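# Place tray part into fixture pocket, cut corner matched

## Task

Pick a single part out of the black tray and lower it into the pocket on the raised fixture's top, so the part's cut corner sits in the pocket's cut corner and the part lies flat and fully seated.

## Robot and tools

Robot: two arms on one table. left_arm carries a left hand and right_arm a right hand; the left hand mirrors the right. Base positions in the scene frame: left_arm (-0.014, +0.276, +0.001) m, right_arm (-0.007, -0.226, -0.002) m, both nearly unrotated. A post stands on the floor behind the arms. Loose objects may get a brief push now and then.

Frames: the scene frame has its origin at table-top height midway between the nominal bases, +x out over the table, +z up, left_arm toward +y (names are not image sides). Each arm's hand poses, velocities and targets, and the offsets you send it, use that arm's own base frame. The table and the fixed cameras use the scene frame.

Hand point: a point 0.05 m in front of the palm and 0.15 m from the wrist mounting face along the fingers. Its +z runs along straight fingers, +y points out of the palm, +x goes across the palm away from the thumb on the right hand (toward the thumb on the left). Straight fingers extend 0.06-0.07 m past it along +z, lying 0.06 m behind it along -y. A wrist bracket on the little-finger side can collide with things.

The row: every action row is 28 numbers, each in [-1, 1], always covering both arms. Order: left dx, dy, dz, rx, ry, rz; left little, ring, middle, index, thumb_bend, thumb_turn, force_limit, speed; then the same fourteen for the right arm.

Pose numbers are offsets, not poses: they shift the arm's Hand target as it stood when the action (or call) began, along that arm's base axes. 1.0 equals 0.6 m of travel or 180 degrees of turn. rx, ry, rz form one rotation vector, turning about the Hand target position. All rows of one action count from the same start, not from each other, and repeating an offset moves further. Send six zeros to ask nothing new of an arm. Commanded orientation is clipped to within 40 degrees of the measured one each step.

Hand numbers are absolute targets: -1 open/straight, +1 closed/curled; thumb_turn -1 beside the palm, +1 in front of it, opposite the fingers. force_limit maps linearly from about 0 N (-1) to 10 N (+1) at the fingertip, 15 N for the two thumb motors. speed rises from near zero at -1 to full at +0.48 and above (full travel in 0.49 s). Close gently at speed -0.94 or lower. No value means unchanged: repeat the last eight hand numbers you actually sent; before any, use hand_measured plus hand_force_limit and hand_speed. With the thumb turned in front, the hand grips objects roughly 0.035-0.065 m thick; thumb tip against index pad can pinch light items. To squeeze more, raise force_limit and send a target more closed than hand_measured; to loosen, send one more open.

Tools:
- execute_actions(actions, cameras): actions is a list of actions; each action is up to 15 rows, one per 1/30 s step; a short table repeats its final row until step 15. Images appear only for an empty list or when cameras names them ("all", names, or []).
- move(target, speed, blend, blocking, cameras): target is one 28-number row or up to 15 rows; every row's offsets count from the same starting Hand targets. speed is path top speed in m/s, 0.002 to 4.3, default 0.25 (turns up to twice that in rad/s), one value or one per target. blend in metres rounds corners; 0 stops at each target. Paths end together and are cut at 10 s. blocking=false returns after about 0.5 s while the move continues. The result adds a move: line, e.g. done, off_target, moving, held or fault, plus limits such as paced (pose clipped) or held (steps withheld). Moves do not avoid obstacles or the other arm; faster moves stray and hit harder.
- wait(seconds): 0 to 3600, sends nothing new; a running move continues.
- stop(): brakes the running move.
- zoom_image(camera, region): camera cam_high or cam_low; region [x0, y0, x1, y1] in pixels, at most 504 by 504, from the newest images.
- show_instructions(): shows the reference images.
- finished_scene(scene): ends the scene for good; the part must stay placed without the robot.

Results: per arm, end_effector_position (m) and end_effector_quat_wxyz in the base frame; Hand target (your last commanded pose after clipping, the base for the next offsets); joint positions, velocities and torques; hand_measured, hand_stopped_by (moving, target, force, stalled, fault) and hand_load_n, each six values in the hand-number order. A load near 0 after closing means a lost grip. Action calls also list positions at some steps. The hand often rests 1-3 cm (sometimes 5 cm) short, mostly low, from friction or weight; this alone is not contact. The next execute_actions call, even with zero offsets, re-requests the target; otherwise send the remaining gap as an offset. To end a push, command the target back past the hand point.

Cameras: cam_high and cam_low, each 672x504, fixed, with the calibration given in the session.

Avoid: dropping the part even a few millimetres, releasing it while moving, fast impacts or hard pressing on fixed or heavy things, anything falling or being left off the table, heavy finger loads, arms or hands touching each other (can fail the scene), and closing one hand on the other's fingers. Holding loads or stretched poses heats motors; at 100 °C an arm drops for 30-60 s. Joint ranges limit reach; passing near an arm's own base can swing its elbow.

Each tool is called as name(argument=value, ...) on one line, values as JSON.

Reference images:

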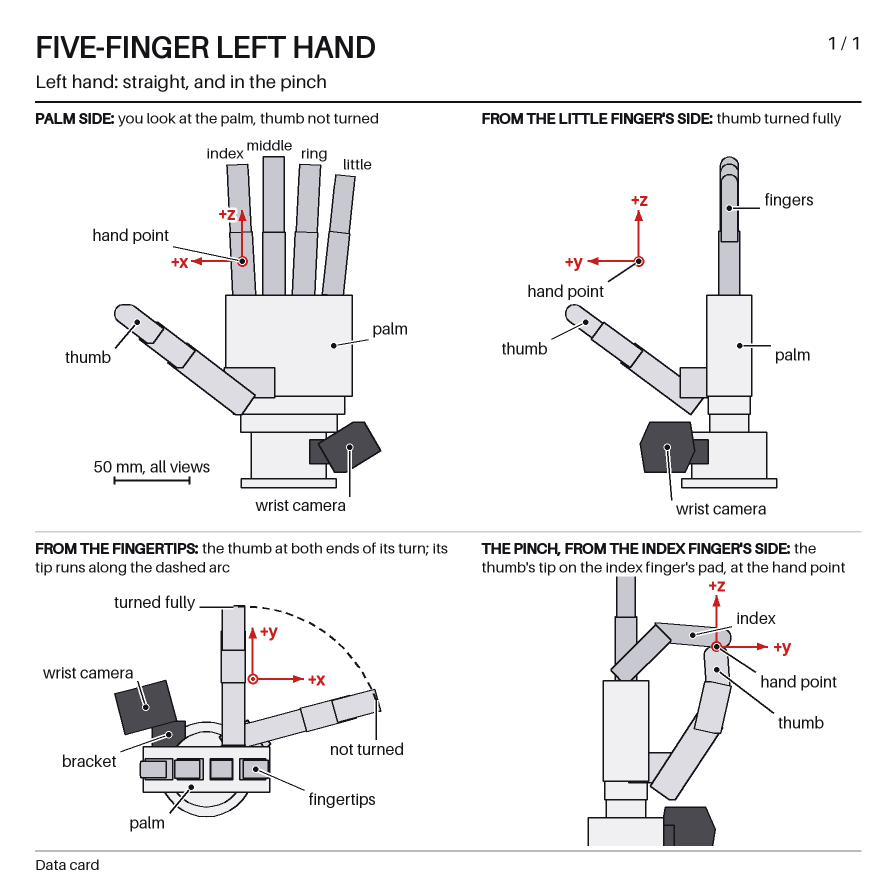

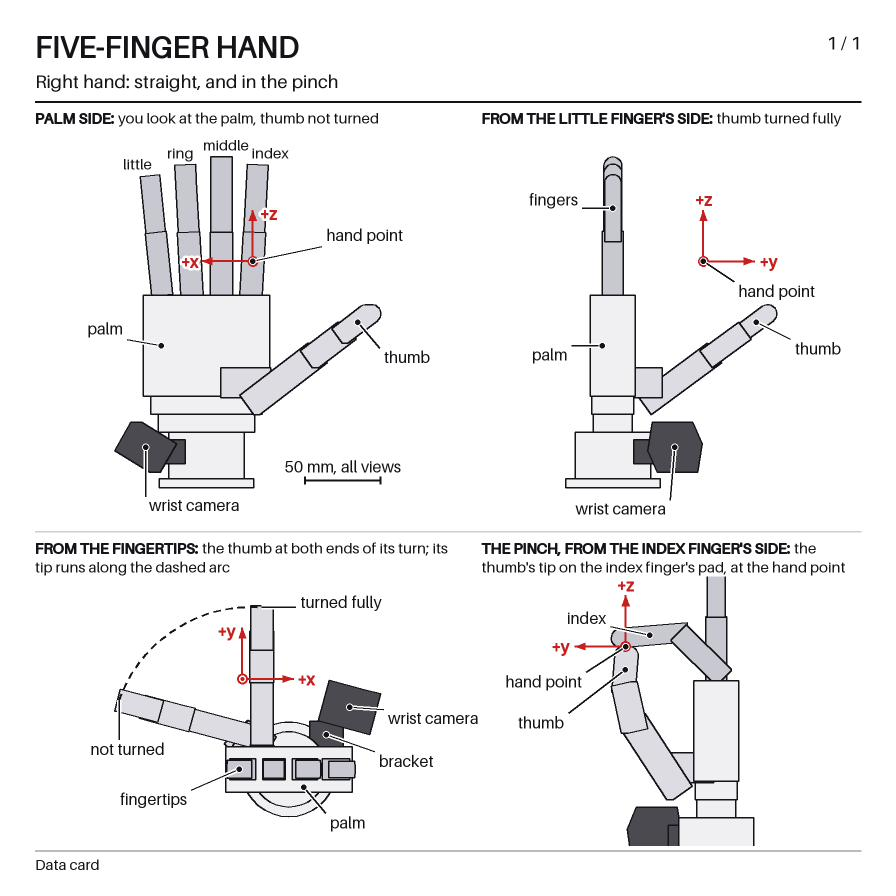

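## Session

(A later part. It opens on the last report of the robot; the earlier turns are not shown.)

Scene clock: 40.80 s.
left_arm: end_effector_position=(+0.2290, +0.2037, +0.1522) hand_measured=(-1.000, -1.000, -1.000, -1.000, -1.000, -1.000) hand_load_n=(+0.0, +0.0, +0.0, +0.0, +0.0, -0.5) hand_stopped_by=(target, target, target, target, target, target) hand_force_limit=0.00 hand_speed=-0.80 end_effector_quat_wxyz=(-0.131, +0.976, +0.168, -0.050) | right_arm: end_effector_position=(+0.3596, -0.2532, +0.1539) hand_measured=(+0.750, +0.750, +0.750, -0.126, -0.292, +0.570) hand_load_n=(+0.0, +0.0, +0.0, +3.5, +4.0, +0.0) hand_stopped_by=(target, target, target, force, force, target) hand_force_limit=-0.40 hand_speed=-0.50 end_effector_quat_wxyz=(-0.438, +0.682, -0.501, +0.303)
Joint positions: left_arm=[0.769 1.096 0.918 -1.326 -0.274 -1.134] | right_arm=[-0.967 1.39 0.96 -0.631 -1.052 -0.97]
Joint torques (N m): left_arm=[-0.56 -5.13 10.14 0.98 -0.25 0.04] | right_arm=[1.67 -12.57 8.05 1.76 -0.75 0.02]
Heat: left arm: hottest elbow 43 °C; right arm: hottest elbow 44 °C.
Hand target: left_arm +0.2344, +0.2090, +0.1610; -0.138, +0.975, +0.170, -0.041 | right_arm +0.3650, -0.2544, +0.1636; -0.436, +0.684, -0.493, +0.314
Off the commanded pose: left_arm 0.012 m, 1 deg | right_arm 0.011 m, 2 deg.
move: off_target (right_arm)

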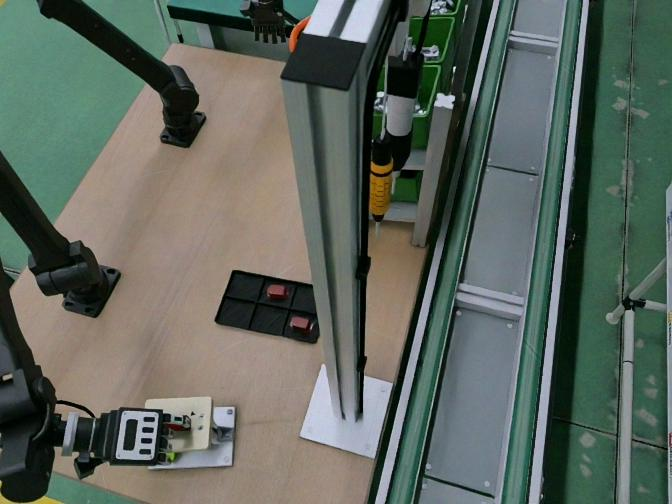

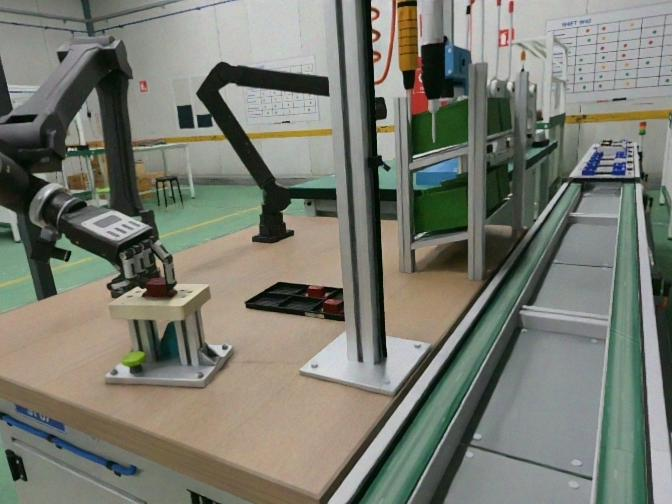

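move(target=[0,0,0,0,0,0,-1,-1,-1,-1,-1,-1,0,-0.8, -0.0067,-0.002,-0.0067,0,0,0,0.75,0.75,0.75,0.1,-0.05,0.57,-0.4,-0.5], speed=0.04, cameras=["cam_high","cam_low"])

zoom_image(camera="cam_high", region=[165, 418, 191, 436])

zoom_image(camera="cam_low", region=[138, 272, 182, 304])

Scene clock: 41.90 s.
left_arm: end_effector_position=(+0.2290, +0.2037, +0.1522) hand_measured=(-1.000, -1.000, -1.000, -1.000, -1.000, -1.000) hand_load_n=(+0.0, +0.0, +0.0, +0.0, +0.0, +0.0) hand_stopped_by=(target, target, target, target, target, target) hand_force_limit=0.00 hand_speed=-0.80 end_effector_quat_wxyz=(-0.131, +0.976, +0.168, -0.050) | right_arm: end_effector_position=(+0.3596, -0.2531, +0.1540) hand_measured=(+0.750, +0.750, +0.750, -0.126, -0.292, +0.570) hand_load_n=(+0.0, +0.0, +0.0, +3.5, +4.5, +0.0) hand_stopped_by=(target, target, target, force, force, target) hand_force_limit=-0.40 hand_speed=-0.50 end_effector_quat_wxyz=(-0.438, +0.682, -0.501, +0.303)
Joint positions: left_arm=[0.769 1.096 0.918 -1.326 -0.274 -1.134] | right_arm=[-0.967 1.39 0.96 -0.631 -1.052 -0.969]
Joint torques (N m): left_arm=[-0.56 -5.13 10.14 0.96 -0.25 0.03] | right_arm=[0.79 -12.34 7.57 1.55 -0.92 -0.18]
Heat: left arm: hottest elbow 43 °C; right arm: hottest elbow 44 °C.
Hand target: left_arm +0.2344, +0.2090, +0.1610; -0.138, +0.975, +0.170, -0.041 | right_arm +0.3610, -0.2556, +0.1596; -0.436, +0.684, -0.493, +0.314
Off the commanded pose: left_arm 0.012 m, 1 deg | right_arm 0.006 m, 2 deg.
move: done

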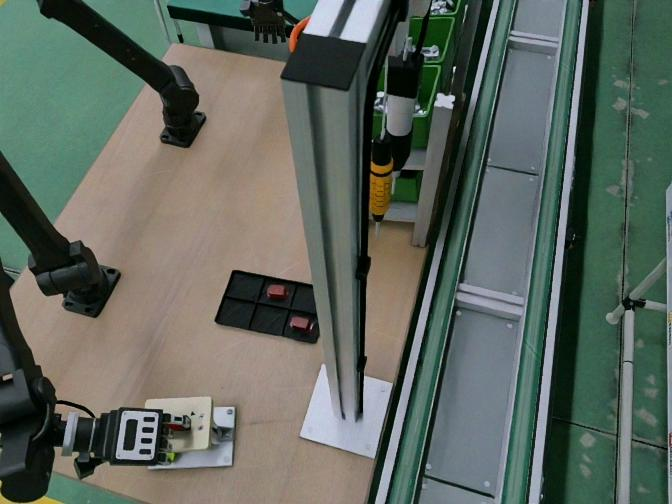

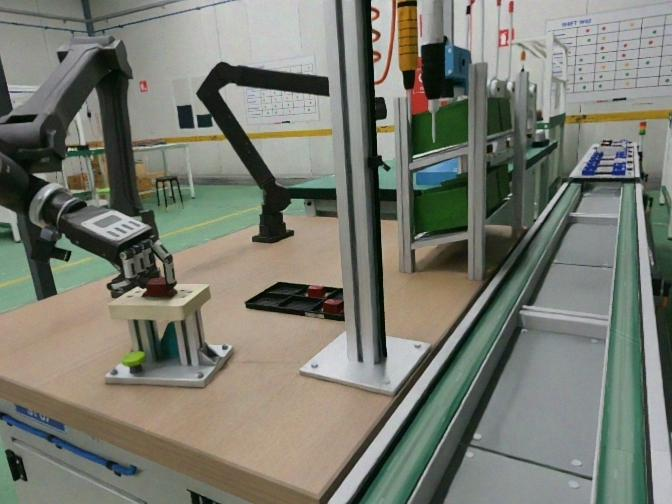

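Scaled by 19.385 from the camera's image (finer frame: 960x720).

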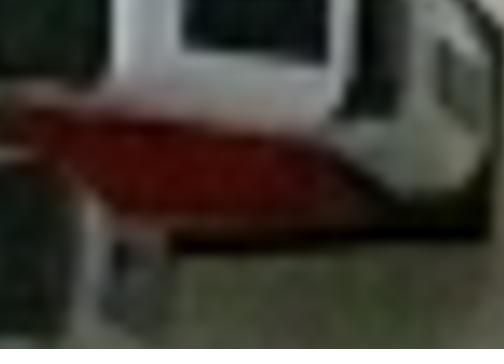

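Scaled by 11.455 from the camera's image (finer frame: 960x720).

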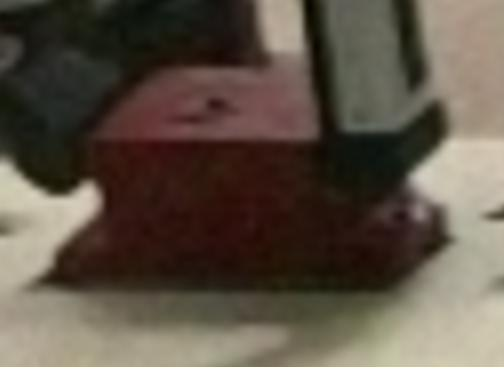

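zoom_image(camera="cam_low", region=[136, 286, 160, 302])

zoom_image(camera="cam_low", region=[160, 286, 184, 302])

Scaled by 21.000 from the camera's image (finer frame: 960x720).

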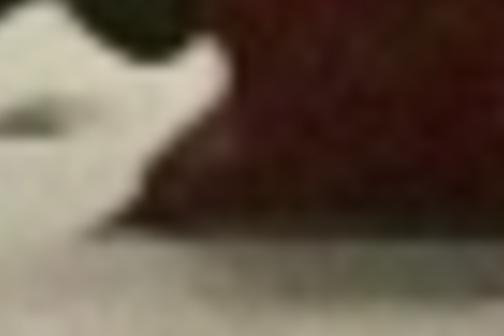

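Scaled by 21.000 from the camera's image (finer frame: 960x720).

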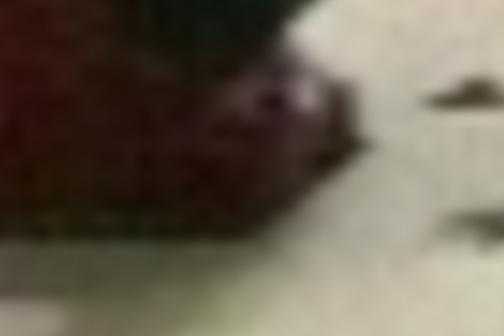

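move(target=[0,0,0,0,0,0,-1,-1,-1,-1,-1,-1,0,-0.8, 0,0,-0.01,0,0,0,0.75,0.75,0.75,0.1,-0.05,0.57,-0.4,-0.5], speed=0.04)

Scene clock: 42.90 s.
left_arm: end_effector_position=(+0.2290, +0.2037, +0.1522) hand_measured=(-1.000, -1.000, -1.000, -1.000, -1.000, -1.000) hand_load_n=(+0.0, +0.0, +0.0, +0.0, +0.0, +0.0) hand_stopped_by=(target, target, target, target, target, target) hand_force_limit=0.00 hand_speed=-0.80 end_effector_quat_wxyz=(-0.131, +0.976, +0.168, -0.050) | right_arm: end_effector_position=(+0.3610, -0.2551, +0.1546) hand_measured=(+0.750, +0.750, +0.750, -0.126, -0.292, +0.570) hand_load_n=(+0.0, +0.0, +0.0, +4.0, +4.0, +0.0) hand_stopped_by=(target, target, target, force, force, target) hand_force_limit=-0.40 hand_speed=-0.50 end_effector_quat_wxyz=(-0.436, +0.683, -0.498, +0.308)
Joint positions: left_arm=[0.769 1.096 0.918 -1.326 -0.274 -1.134] | right_arm=[-0.967 1.39 0.96 -0.618 -1.052 -0.969]
Joint torques (N m): left_arm=[-0.62 -5.13 10.14 0.96 -0.25 0.04] | right_arm=[0.79 -11.69 6.86 1.92 -0.91 -0.18]
Heat: left arm: hottest elbow 43 °C; right arm: hottest elbow 44 °C.
Hand target: left_arm +0.2344, +0.2090, +0.1610; -0.138, +0.975, +0.170, -0.041 | right_arm +0.3610, -0.2556, +0.1536; -0.436, +0.684, -0.493, +0.314
Off the commanded pose: left_arm 0.012 m, 1 deg | right_arm 0.001 m, 1 deg.
move: done

move(target=[0,0,0,0,0,0,-1,-1,-1,-1,-1,-1,0,-0.8, 0,0.002,-0.01,0,0,0,0.75,0.75,0.75,0.1,-0.05,0.57,-0.4,-0.5], speed=0.04, cameras=["cam_high","cam_low"])

zoom_image(camera="cam_high", region=[165, 418, 191, 436])

zoom_image(camera="cam_low", region=[138, 272, 182, 304])

Scene clock: 43.73 s.
left_arm: end_effector_position=(+0.2290, +0.2037, +0.1522) hand_measured=(-1.000, -1.000, -1.000, -1.000, -1.000, -1.000) hand_load_n=(+0.0, +0.0, +0.0, +0.0, +0.0, +0.0) hand_stopped_by=(target, target, target, target, target, target) hand_force_limit=0.00 hand_speed=-0.80 end_effector_quat_wxyz=(-0.131, +0.976, +0.168, -0.050) | right_arm: end_effector_position=(+0.3615, -0.2552, +0.1521) hand_measured=(+0.750, +0.750, +0.750, -0.126, -0.292, +0.570) hand_load_n=(+0.0, +0.0, +0.0, +3.5, +4.5, +0.0) hand_stopped_by=(target, target, target, force, force, target) hand_force_limit=-0.40 hand_speed=-0.50 end_effector_quat_wxyz=(-0.436, +0.684, -0.495, +0.312)
Joint positions: left_arm=[0.769 1.096 0.918 -1.326 -0.274 -1.134] | right_arm=[-0.967 1.39 0.95 -0.598 -1.055 -0.969]
Joint torques (N m): left_arm=[-0.62 -5.13 10.14 0.96 -0.25 0.04] | right_arm=[0.91 -11.34 6.57 1.59 -0.76 -0.16]
Heat: left arm: hottest elbow 43 °C; right arm: hottest elbow 44 °C.
Hand target: left_arm +0.2344, +0.2090, +0.1610; -0.138, +0.975, +0.170, -0.041 | right_arm +0.3610, -0.2543, +0.1475; -0.436, +0.684, -0.493, +0.314
Off the commanded pose: left_arm 0.012 m, 1 deg | right_arm 0.005 m, 0 deg.
move: done

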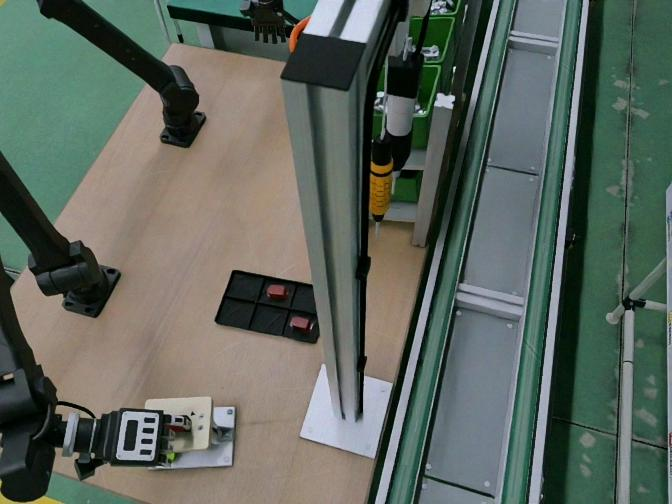

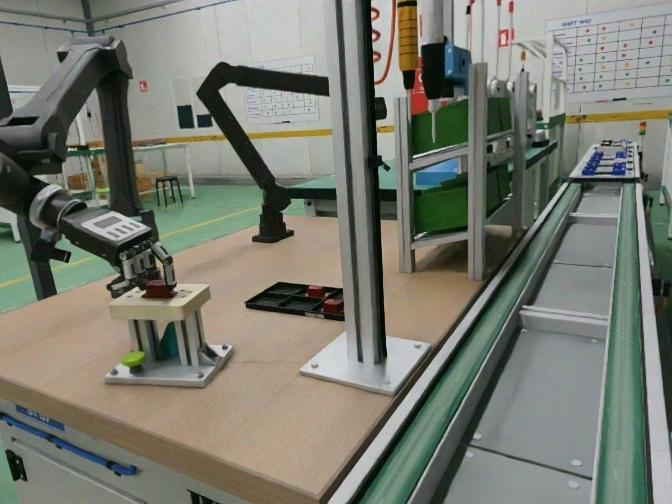

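Scaled by 19.385 from the camera's image (finer frame: 960x720).

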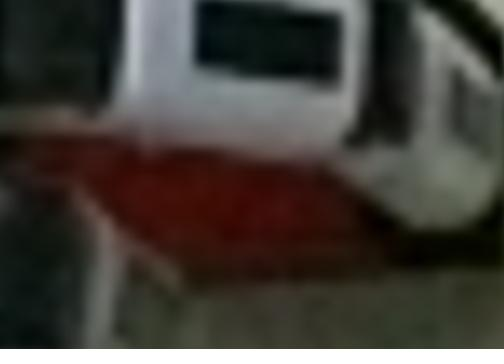

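Scaled by 11.455 from the camera's image (finer frame: 960x720).

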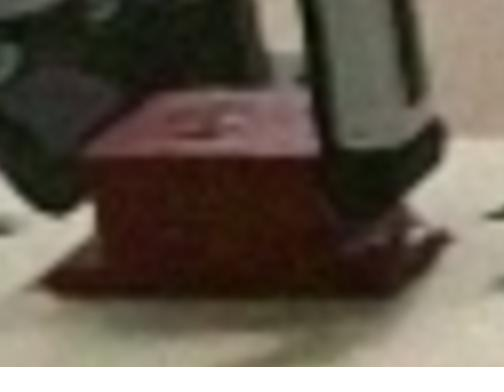

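move(target=[0,0,0,0,0,0,-1,-1,-1,-1,-1,-1,0,-0.8, -0.003,0.01,0.003,0,0,0,0.75,0.75,0.75,0.1,-0.05,0.57,-0.4,-0.5], speed=0.04)

Scene clock: 44.53 s.
left_arm: end_effector_position=(+0.2290, +0.2037, +0.1522) hand_measured=(-1.000, -1.000, -1.000, -1.000, -1.000, -1.000) hand_load_n=(-0.5, +0.0, +0.0, +0.0, +0.0, +0.0) hand_stopped_by=(target, target, target, target, target, target) hand_force_limit=0.00 hand_speed=-0.80 end_effector_quat_wxyz=(-0.131, +0.976, +0.168, -0.050) | right_arm: end_effector_position=(+0.3597, -0.2525, +0.1507) hand_measured=(+0.750, +0.750, +0.750, -0.126, -0.292, +0.570) hand_load_n=(+0.0, +0.0, +0.0, +3.5, +4.0, +0.0) hand_stopped_by=(target, target, target, force, force, target) hand_force_limit=-0.40 hand_speed=-0.50 end_effector_quat_wxyz=(-0.436, +0.684, -0.494, +0.312)
Joint positions: left_arm=[0.769 1.096 0.918 -1.326 -0.274 -1.134] | right_arm=[-0.967 1.383 0.939 -0.593 -1.056 -0.969]
Joint torques (N m): left_arm=[-0.62 -5.13 10.14 0.98 -0.25 0.04] | right_arm=[1.38 -12.16 6.38 1.69 -0.61 -0.09]
Heat: left arm: hottest elbow 43 °C; right arm: hottest elbow 44 °C.
Hand target: left_arm +0.2344, +0.2090, +0.1610; -0.138, +0.975, +0.170, -0.041 | right_arm +0.3592, -0.2484, +0.1494; -0.436, +0.684, -0.493, +0.314
Off the commanded pose: left_arm 0.012 m, 1 deg | right_arm 0.004 m, 0 deg.
move: done

wait(seconds=0.3, cameras=["cam_high","cam_low"])

zoom_image(camera="cam_high", region=[158, 412, 194, 438])

zoom_image(camera="cam_low", region=[138, 272, 182, 304])

Scene clock: 44.97 s.
left_arm: end_effector_position=(+0.2290, +0.2037, +0.1522) hand_measured=(-1.000, -1.000, -1.000, -1.000, -1.000, -1.000) hand_load_n=(+0.0, +0.0, +0.0, -0.5, +0.0, +0.0) hand_stopped_by=(target, target, target, target, target, target) hand_force_limit=0.00 hand_speed=-0.80 end_effector_quat_wxyz=(-0.131, +0.976, +0.168, -0.050) | right_arm: end_effector_position=(+0.3597, -0.2525, +0.1507) hand_measured=(+0.750, +0.750, +0.750, -0.126, -0.292, +0.570) hand_load_n=(+0.0, +0.0, +0.0, +4.0, +4.0, +0.0) hand_stopped_by=(target, target, target, force, force, target) hand_force_limit=-0.40 hand_speed=-0.50 end_effector_quat_wxyz=(-0.436, +0.684, -0.494, +0.312)
Joint positions: left_arm=[0.769 1.096 0.918 -1.326 -0.274 -1.134] | right_arm=[-0.967 1.383 0.939 -0.593 -1.056 -0.969]
Joint torques (N m): left_arm=[-0.56 -5.13 10.14 0.96 -0.25 0.04] | right_arm=[1.38 -12.16 6.37 1.7 -0.61 -0.08]
Heat: left arm: hottest elbow 43 °C; right arm: hottest elbow 44 °C.
Hand target: left_arm +0.2344, +0.2090, +0.1610; -0.138, +0.975, +0.170, -0.041 | right_arm +0.3592, -0.2484, +0.1494; -0.436, +0.684, -0.493, +0.314
Off the commanded pose: left_arm 0.012 m, 1 deg | right_arm 0.004 m, 0 deg.
wait: 0.30 s; at rest by 0.03 s

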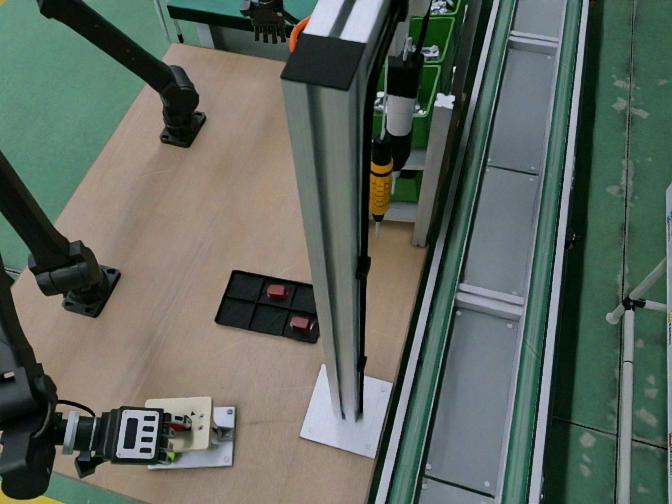

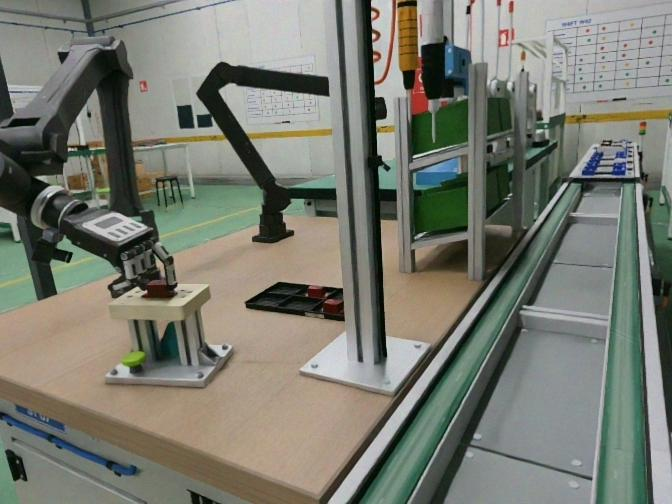

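Scaled by 14.000 from the camera's image (finer frame: 960x720).

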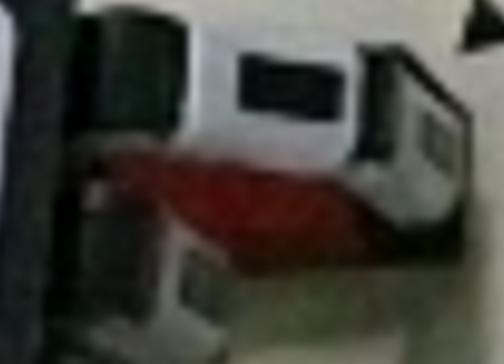

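Scaled by 11.455 from the camera's image (finer frame: 960x720).

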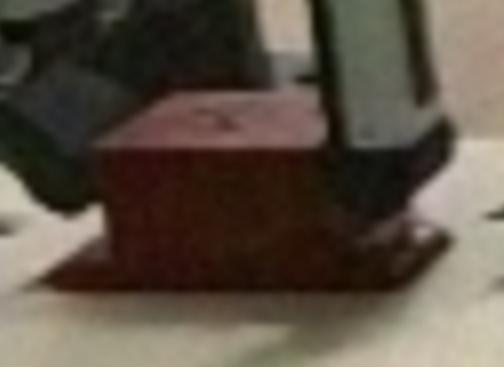

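move(target=[0,0,0,0,0,0,-1,-1,-1,-1,-1,-1,0,-0.8, -0.005,-0.001,-0.008,0,0,0,0.75,0.75,0.75,0.1,-0.05,0.57,-0.4,-0.5], speed=0.04, cameras=["cam_high","cam_low"])

zoom_image(camera="cam_high", region=[158, 412, 194, 438])

zoom_image(camera="cam_low", region=[138, 272, 182, 304])

Scene clock: 45.77 s.
left_arm: end_effector_position=(+0.2290, +0.2037, +0.1522) hand_measured=(-1.000, -1.000, -1.000, -1.000, -1.000, -1.000) hand_load_n=(+0.0, +0.0, +0.0, +0.0, +0.0, +0.0) hand_stopped_by=(target, target, target, target, target, target) hand_force_limit=0.00 hand_speed=-0.80 end_effector_quat_wxyz=(-0.131, +0.976, +0.168, -0.050) | right_arm: end_effector_position=(+0.3595, -0.2515, +0.1502) hand_measured=(+0.750, +0.750, +0.750, -0.126, -0.292, +0.570) hand_load_n=(+0.0, +0.0, +0.0, +3.5, +4.0, +0.0) hand_stopped_by=(target, target, target, force, force, target) hand_force_limit=-0.40 hand_speed=-0.50 end_effector_quat_wxyz=(-0.437, +0.684, -0.493, +0.313)
Joint positions: left_arm=[0.769 1.096 0.918 -1.326 -0.274 -1.134] | right_arm=[-0.967 1.381 0.934 -0.588 -1.059 -0.969]
Joint torques (N m): left_arm=[-0.62 -5.13 10.14 0.98 -0.25 0.04] | right_arm=[0.73 -11.87 5.91 1.54 -0.63 -0.19]
Heat: left arm: hottest elbow 43 °C; right arm: hottest elbow 44 °C.
Hand target: left_arm +0.2344, +0.2090, +0.1610; -0.138, +0.975, +0.170, -0.041 | right_arm +0.3562, -0.2489, +0.1446; -0.436, +0.684, -0.493, +0.314
Off the commanded pose: left_arm 0.012 m, 1 deg | right_arm 0.007 m, 0 deg.
move: done

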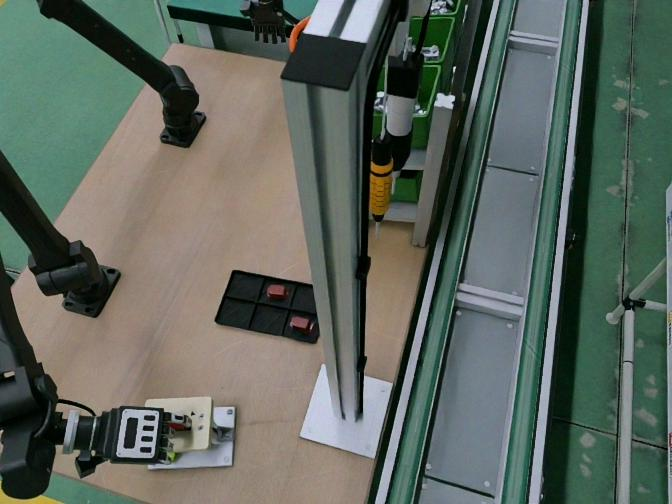

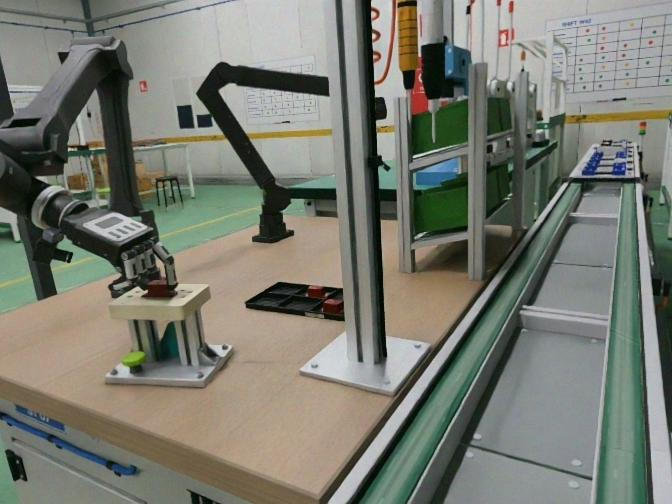

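Scaled by 14.000 from the camera's image (finer frame: 960x720).

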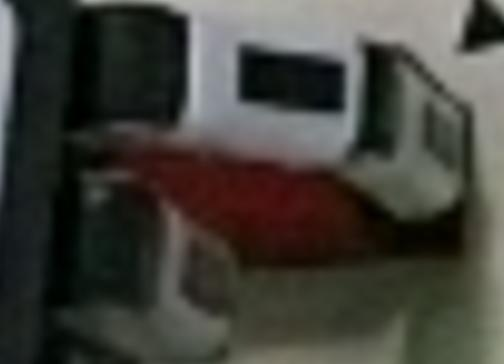

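Scaled by 11.455 from the camera's image (finer frame: 960x720).

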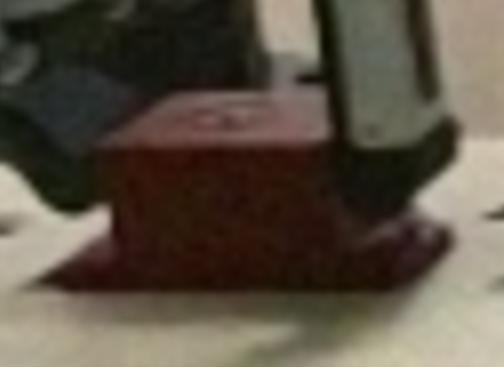

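move(target=[0,0,0,0,0,0,-1,-1,-1,-1,-1,-1,0,-0.8, -0.006,-0.002,0.0,0,0,0,0.75,0.75,0.75,0.1,-0.05,0.57,-0.4,-0.5], speed=0.04, cameras=["cam_high","cam_low"])

zoom_image(camera="cam_low", region=[138, 272, 182, 304])

Scene clock: 46.60 s.
left_arm: end_effector_position=(+0.2290, +0.2037, +0.1522) hand_measured=(-1.000, -1.000, -1.000, -1.000, -1.000, -1.000) hand_load_n=(+0.0, +0.0, +0.0, +0.0, +0.0, +0.0) hand_stopped_by=(target, target, target, target, target, target) hand_force_limit=0.00 hand_speed=-0.80 end_effector_quat_wxyz=(-0.131, +0.976, +0.168, -0.050) | right_arm: end_effector_position=(+0.3588, -0.2524, +0.1502) hand_measured=(+0.750, +0.750, +0.750, -0.126, -0.292, +0.570) hand_load_n=(+0.0, +0.0, +0.0, +3.5, +4.0, +0.0) hand_stopped_by=(target, target, target, force, force, target) hand_force_limit=-0.40 hand_speed=-0.50 end_effector_quat_wxyz=(-0.438, +0.685, -0.490, +0.316)
Joint positions: left_arm=[0.769 1.096 0.918 -1.326 -0.274 -1.134] | right_arm=[-0.97 1.381 0.933 -0.588 -1.064 -0.979]
Joint torques (N m): left_arm=[-0.56 -5.13 10.14 0.98 -0.25 0.04] | right_arm=[0.26 -11.69 6.15 0.94 -0.62 -0.19]
Heat: left arm: hottest elbow 43 °C; right arm: hottest elbow 44 °C.
Hand target: left_arm +0.2344, +0.2090, +0.1610; -0.138, +0.975, +0.170, -0.041 | right_arm +0.3526, -0.2501, +0.1446; -0.436, +0.684, -0.493, +0.314
Off the commanded pose: left_arm 0.012 m, 1 deg | right_arm 0.009 m, 0 deg.
move: done

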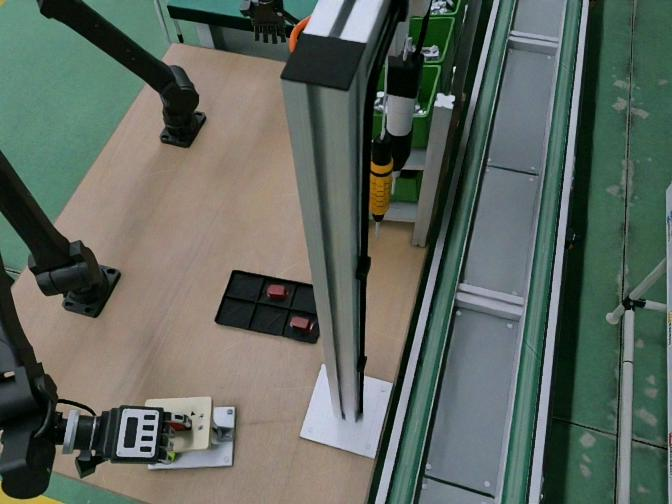

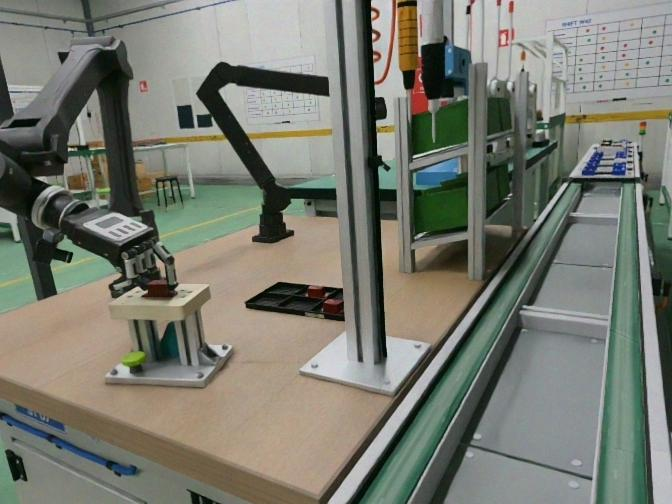

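Scaled by 11.455 from the camera's image (finer frame: 960x720).

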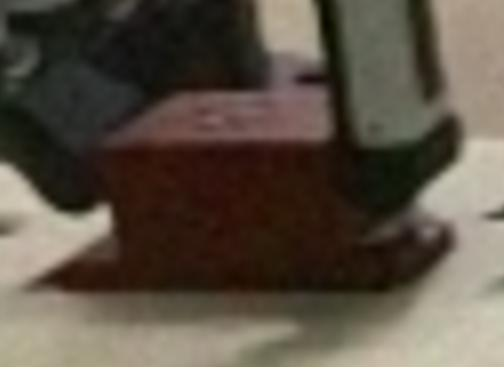

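move(target=[0,0,0,0,0,0,-1,-1,-1,-1,-1,-1,0,-0.8, -0.006,0.0015,-0.002,0,0,0,0.75,0.75,0.75,0.1,-0.05,0.57,-0.4,-0.5], speed=0.04, cameras=["cam_high","cam_low"])

zoom_image(camera="cam_low", region=[138, 272, 182, 304])

zoom_image(camera="cam_high", region=[158, 412, 194, 438])

Scene clock: 47.33 s.
left_arm: end_effector_position=(+0.2290, +0.2037, +0.1522) hand_measured=(-1.000, -1.000, -1.000, -1.000, -1.000, -1.000) hand_load_n=(+0.0, +0.0, +0.0, +0.0, +0.0, +0.0) hand_stopped_by=(target, target, target, target, target, target) hand_force_limit=0.00 hand_speed=-0.80 end_effector_quat_wxyz=(-0.131, +0.976, +0.168, -0.050) | right_arm: end_effector_position=(+0.3564, -0.2518, +0.1493) hand_measured=(+0.750, +0.750, +0.750, -0.126, -0.292, +0.570) hand_load_n=(+0.0, +0.0, +0.0, +3.5, +4.0, +0.0) hand_stopped_by=(target, target, target, force, force, target) hand_force_limit=-0.40 hand_speed=-0.50 end_effector_quat_wxyz=(-0.438, +0.685, -0.488, +0.318)
Joint positions: left_arm=[0.769 1.096 0.918 -1.326 -0.274 -1.134] | right_arm=[-0.975 1.377 0.926 -0.588 -1.068 -0.988]
Joint torques (N m): left_arm=[-0.56 -5.13 10.14 0.96 -0.25 0.04] | right_arm=[0.09 -11.52 6.16 0.61 -0.56 -0.21]
Heat: left arm: hottest elbow 43 °C; right arm: hottest elbow 44 °C.
Hand target: left_arm +0.2344, +0.2090, +0.1610; -0.138, +0.975, +0.170, -0.041 | right_arm +0.3491, -0.2493, +0.1435; -0.436, +0.684, -0.493, +0.314
Off the commanded pose: left_arm 0.012 m, 1 deg | right_arm 0.010 m, 1 deg.
move: done

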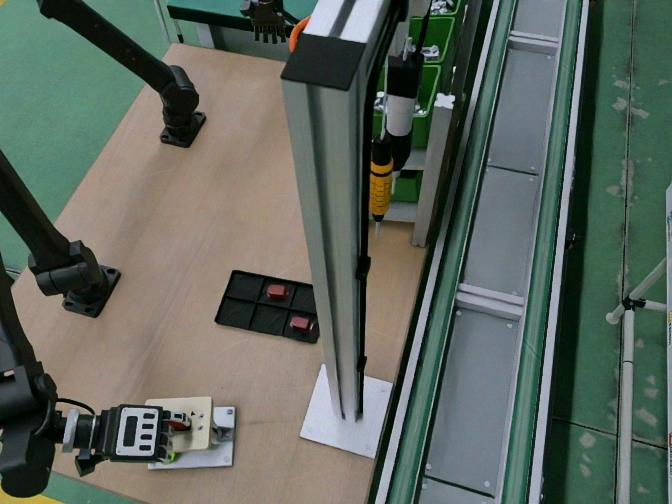

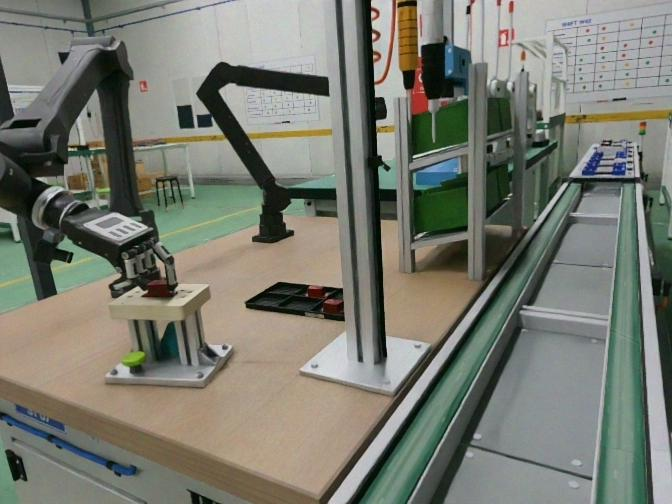

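Scaled by 11.455 from the camera's image (finer frame: 960x720).

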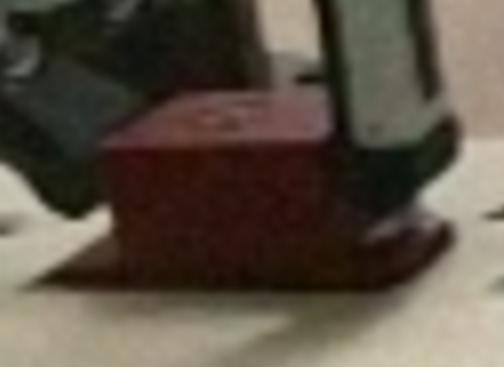

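Scaled by 14.000 from the camera's image (finer frame: 960x720).

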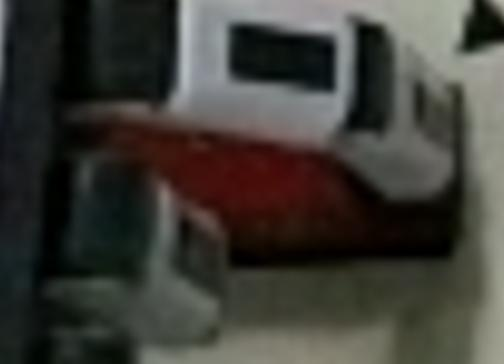

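zoom_image(camera="cam_low", region=[136, 282, 160, 300])

zoom_image(camera="cam_low", region=[160, 282, 184, 300])

zoom_image(camera="cam_high", region=[168, 416, 194, 434])

Scaled by 21.000 from the camera's image (finer frame: 960x720).

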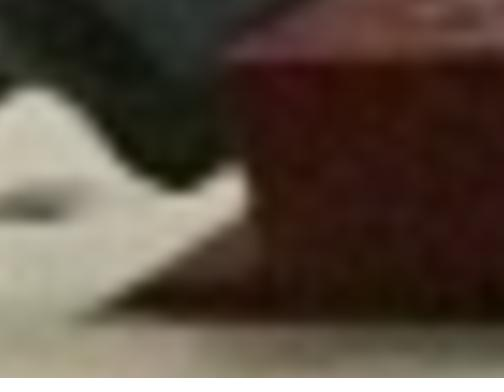

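Scaled by 21.000 from the camera's image (finer frame: 960x720).

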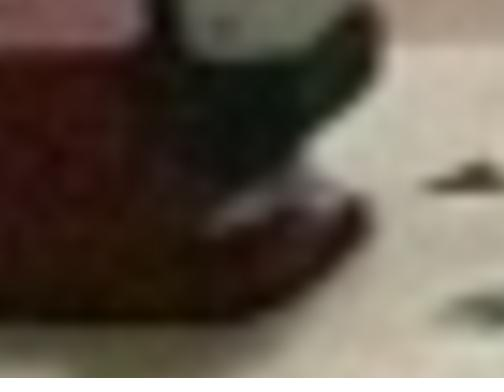

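Scaled by 19.385 from the camera's image (finer frame: 960x720).

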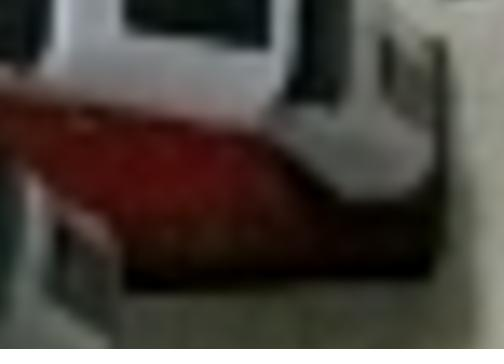

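move(target=[0,0,0,0,0,0,-1,-1,-1,-1,-1,-1,0,-0.8, -0.002,0.0,-0.009,0,0,0,0.75,0.75,0.75,0.1,-0.05,0.57,-0.4,-0.5], speed=0.04, cameras=["cam_high","cam_low"])

zoom_image(camera="cam_low", region=[138, 272, 182, 304])

zoom_image(camera="cam_low", region=[160, 282, 184, 300])

zoom_image(camera="cam_high", region=[168, 416, 194, 434])

Scene clock: 48.33 s.
left_arm: end_effector_position=(+0.2290, +0.2037, +0.1522) hand_measured=(-1.000, -1.000, -1.000, -1.000, -1.000, -1.000) hand_load_n=(+0.0, +0.0, +0.0, +0.0, +0.0, +0.0) hand_stopped_by=(target, target, target, target, target, target) hand_force_limit=0.00 hand_speed=-0.80 end_effector_quat_wxyz=(-0.131, +0.976, +0.168, -0.050) | right_arm: end_effector_position=(+0.3547, -0.2509, +0.1475) hand_measured=(+0.750, +0.750, +0.750, -0.126, -0.292, +0.570) hand_load_n=(+0.0, +0.0, +0.0, +4.5, +3.0, +0.0) hand_stopped_by=(target, target, target, force, force, target) hand_force_limit=-0.40 hand_speed=-0.50 end_effector_quat_wxyz=(-0.439, +0.685, -0.488, +0.317)
Joint positions: left_arm=[0.769 1.096 0.918 -1.326 -0.274 -1.134] | right_arm=[-0.978 1.377 0.92 -0.588 -1.071 -0.992]
Joint torques (N m): left_arm=[-0.56 -5.13 10.14 0.98 -0.25 0.04] | right_arm=[0.15 -11.05 5.87 1.07 -0.48 -0.32]
Heat: left arm: hottest elbow 43 °C; right arm: hottest elbow 44 °C.
Hand target: left_arm +0.2344, +0.2090, +0.1610; -0.138, +0.975, +0.170, -0.041 | right_arm +0.3478, -0.2493, +0.1381; -0.436, +0.684, -0.493, +0.314
Off the commanded pose: left_arm 0.012 m, 1 deg | right_arm 0.012 m, 1 deg.
move: off_target (right_arm)

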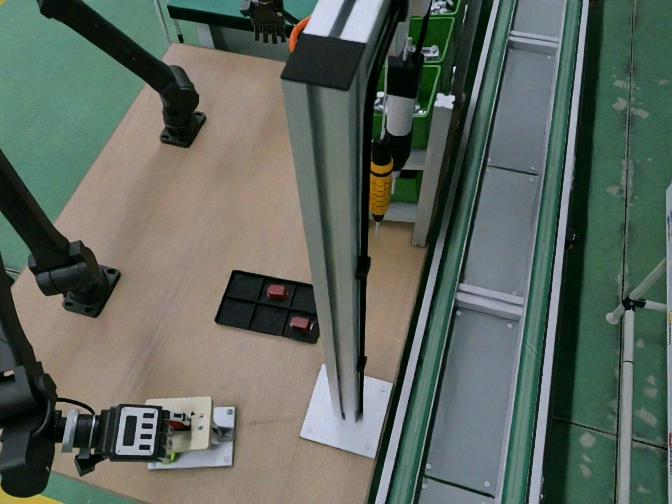

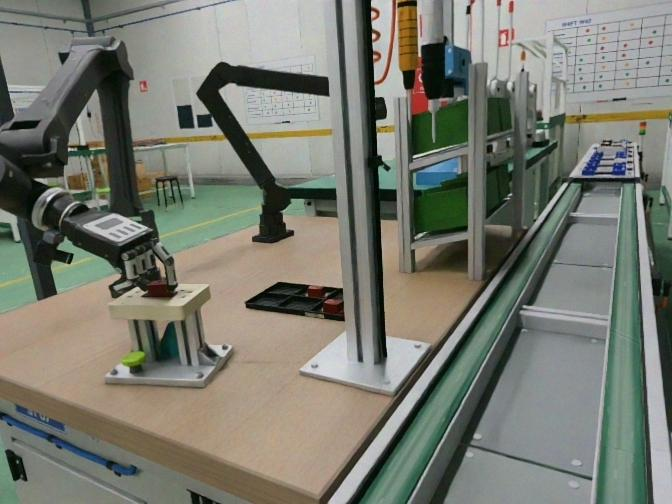

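Scaled by 11.455 from the camera's image (finer frame: 960x720).

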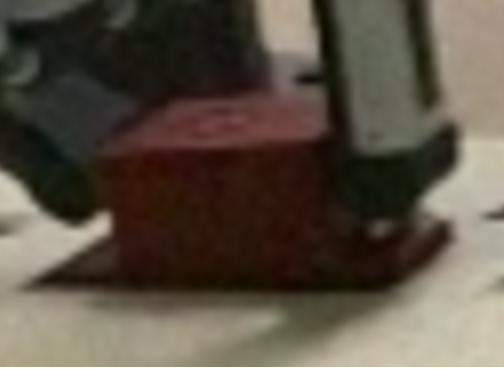

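Scaled by 21.000 from the camera's image (finer frame: 960x720).

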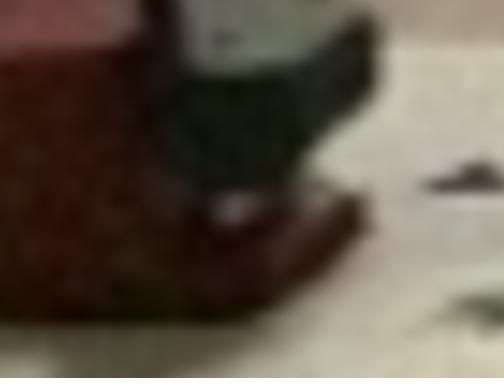

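Scaled by 19.385 from the camera's image (finer frame: 960x720).

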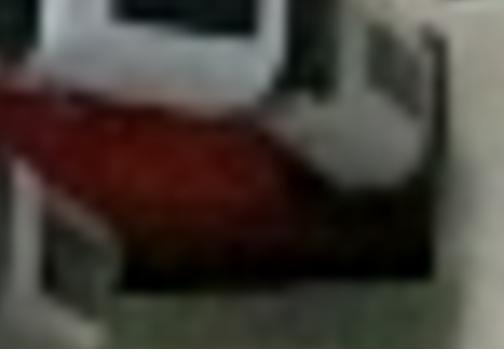

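zoom_image(camera="cam_low", region=[136, 282, 160, 300])

zoom_image(camera="cam_high", region=[154, 406, 196, 438])

Scaled by 21.000 from the camera's image (finer frame: 960x720).

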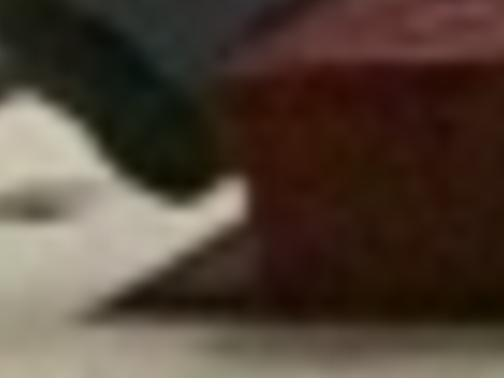

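Scaled by 12.000 from the camera's image (finer frame: 960x720).

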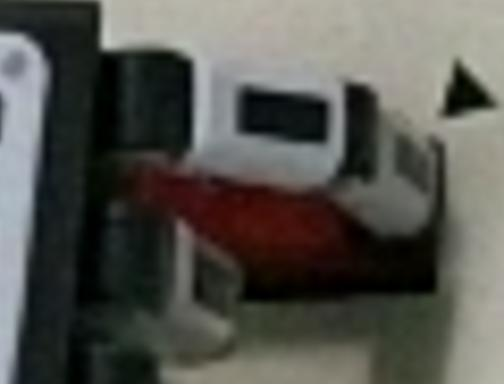

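zoom_image(camera="cam_low", region=[144, 276, 170, 300])

zoom_image(camera="cam_low", region=[100, 220, 200, 310])

Scaled by 19.385 from the camera's image (finer frame: 960x720).

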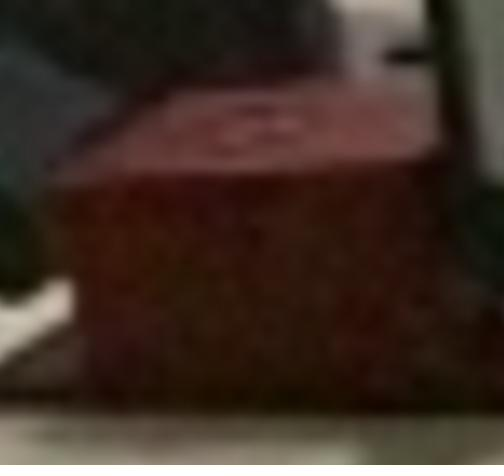

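Scaled by 5.040 from the camera's image (finer frame: 960x720).

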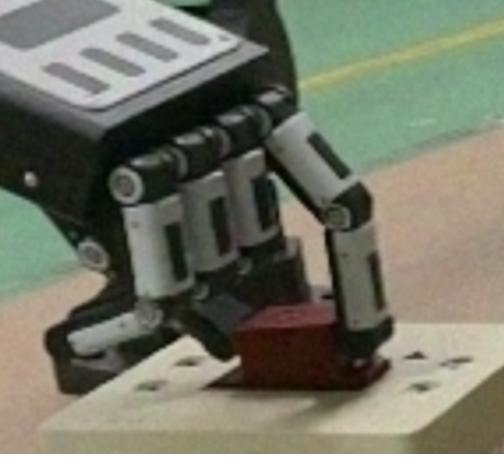

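move(target=[0,0,0,0,0,0,-1,-1,-1,-1,-1,-1,0,-0.8, -0.006,-0.0015,0.012,0,0,0,0.75,0.75,0.75,0.1,-0.05,0.57,-0.4,-0.5], speed=0.04, cameras=["cam_high","cam_low"])

zoom_image(camera="cam_low", region=[138, 272, 182, 304])

zoom_image(camera="cam_high", region=[154, 406, 196, 438])

Scene clock: 51.90 s.
left_arm: end_effector_position=(+0.2290, +0.2037, +0.1522) hand_measured=(-1.000, -1.000, -1.000, -1.000, -1.000, -1.000) hand_load_n=(+0.0, +0.0, +0.0, +0.0, +0.0, +0.0) hand_stopped_by=(target, target, target, target, target, target) hand_force_limit=0.00 hand_speed=-0.80 end_effector_quat_wxyz=(-0.131, +0.976, +0.168, -0.050) | right_arm: end_effector_position=(+0.3515, -0.2516, +0.1469) hand_measured=(+0.750, +0.750, +0.750, -0.126, -0.292, +0.570) hand_load_n=(+0.0, +0.0, +0.0, +4.5, +2.0, +0.0) hand_stopped_by=(target, target, target, force, force, target) hand_force_limit=-0.40 hand_speed=-0.50 end_effector_quat_wxyz=(-0.438, +0.686, -0.487, +0.317)
Joint positions: left_arm=[0.769 1.096 0.918 -1.326 -0.274 -1.134] | right_arm=[-0.985 1.376 0.92 -0.604 -1.074 -1.012]
Joint torques (N m): left_arm=[-0.56 -5.13 10.14 0.95 -0.25 0.04] | right_arm=[-0.09 -11.87 6.69 0.14 -0.61 -0.27]
Heat: left arm: hottest elbow 44 °C; right arm: hottest elbow 44 °C.
Hand target: left_arm +0.2344, +0.2090, +0.1610; -0.138, +0.975, +0.170, -0.041 | right_arm +0.3442, -0.2503, +0.1452; -0.436, +0.684, -0.493, +0.314
Off the commanded pose: left_arm 0.012 m, 1 deg | right_arm 0.008 m, 1 deg.
move: done

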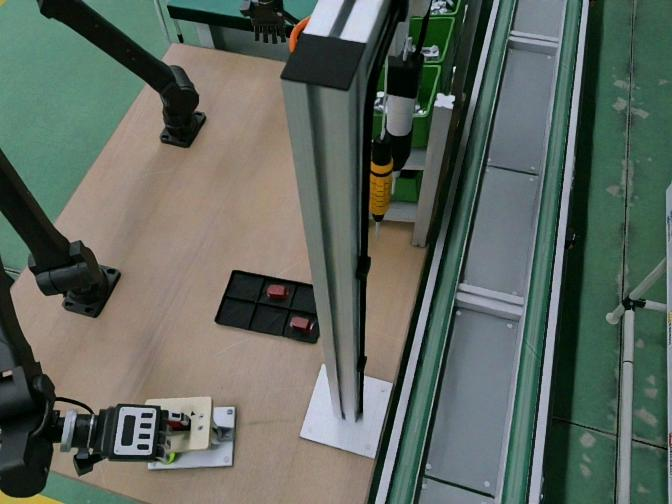

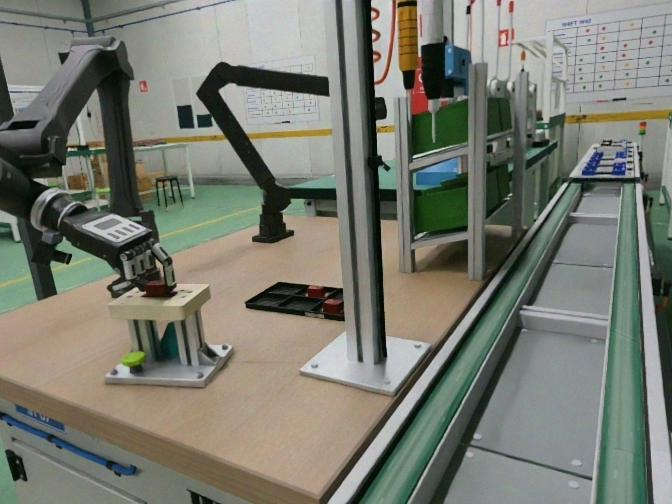

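Scaled by 11.455 from the camera's image (finer frame: 960x720).

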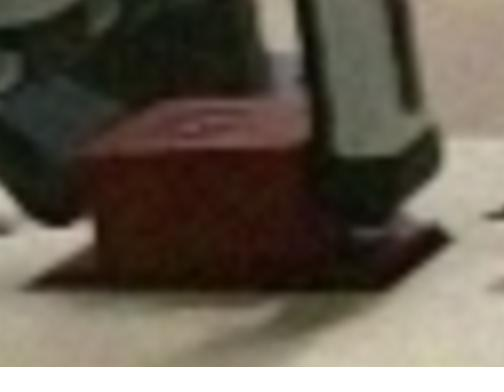

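Scaled by 12.000 from the camera's image (finer frame: 960x720).

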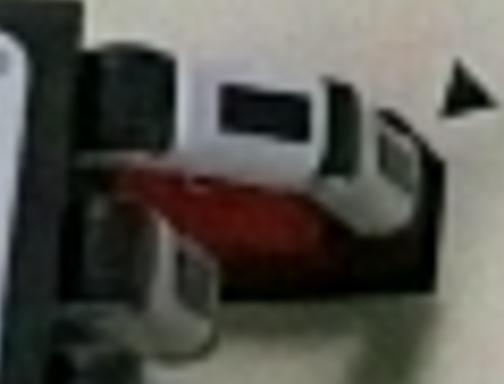

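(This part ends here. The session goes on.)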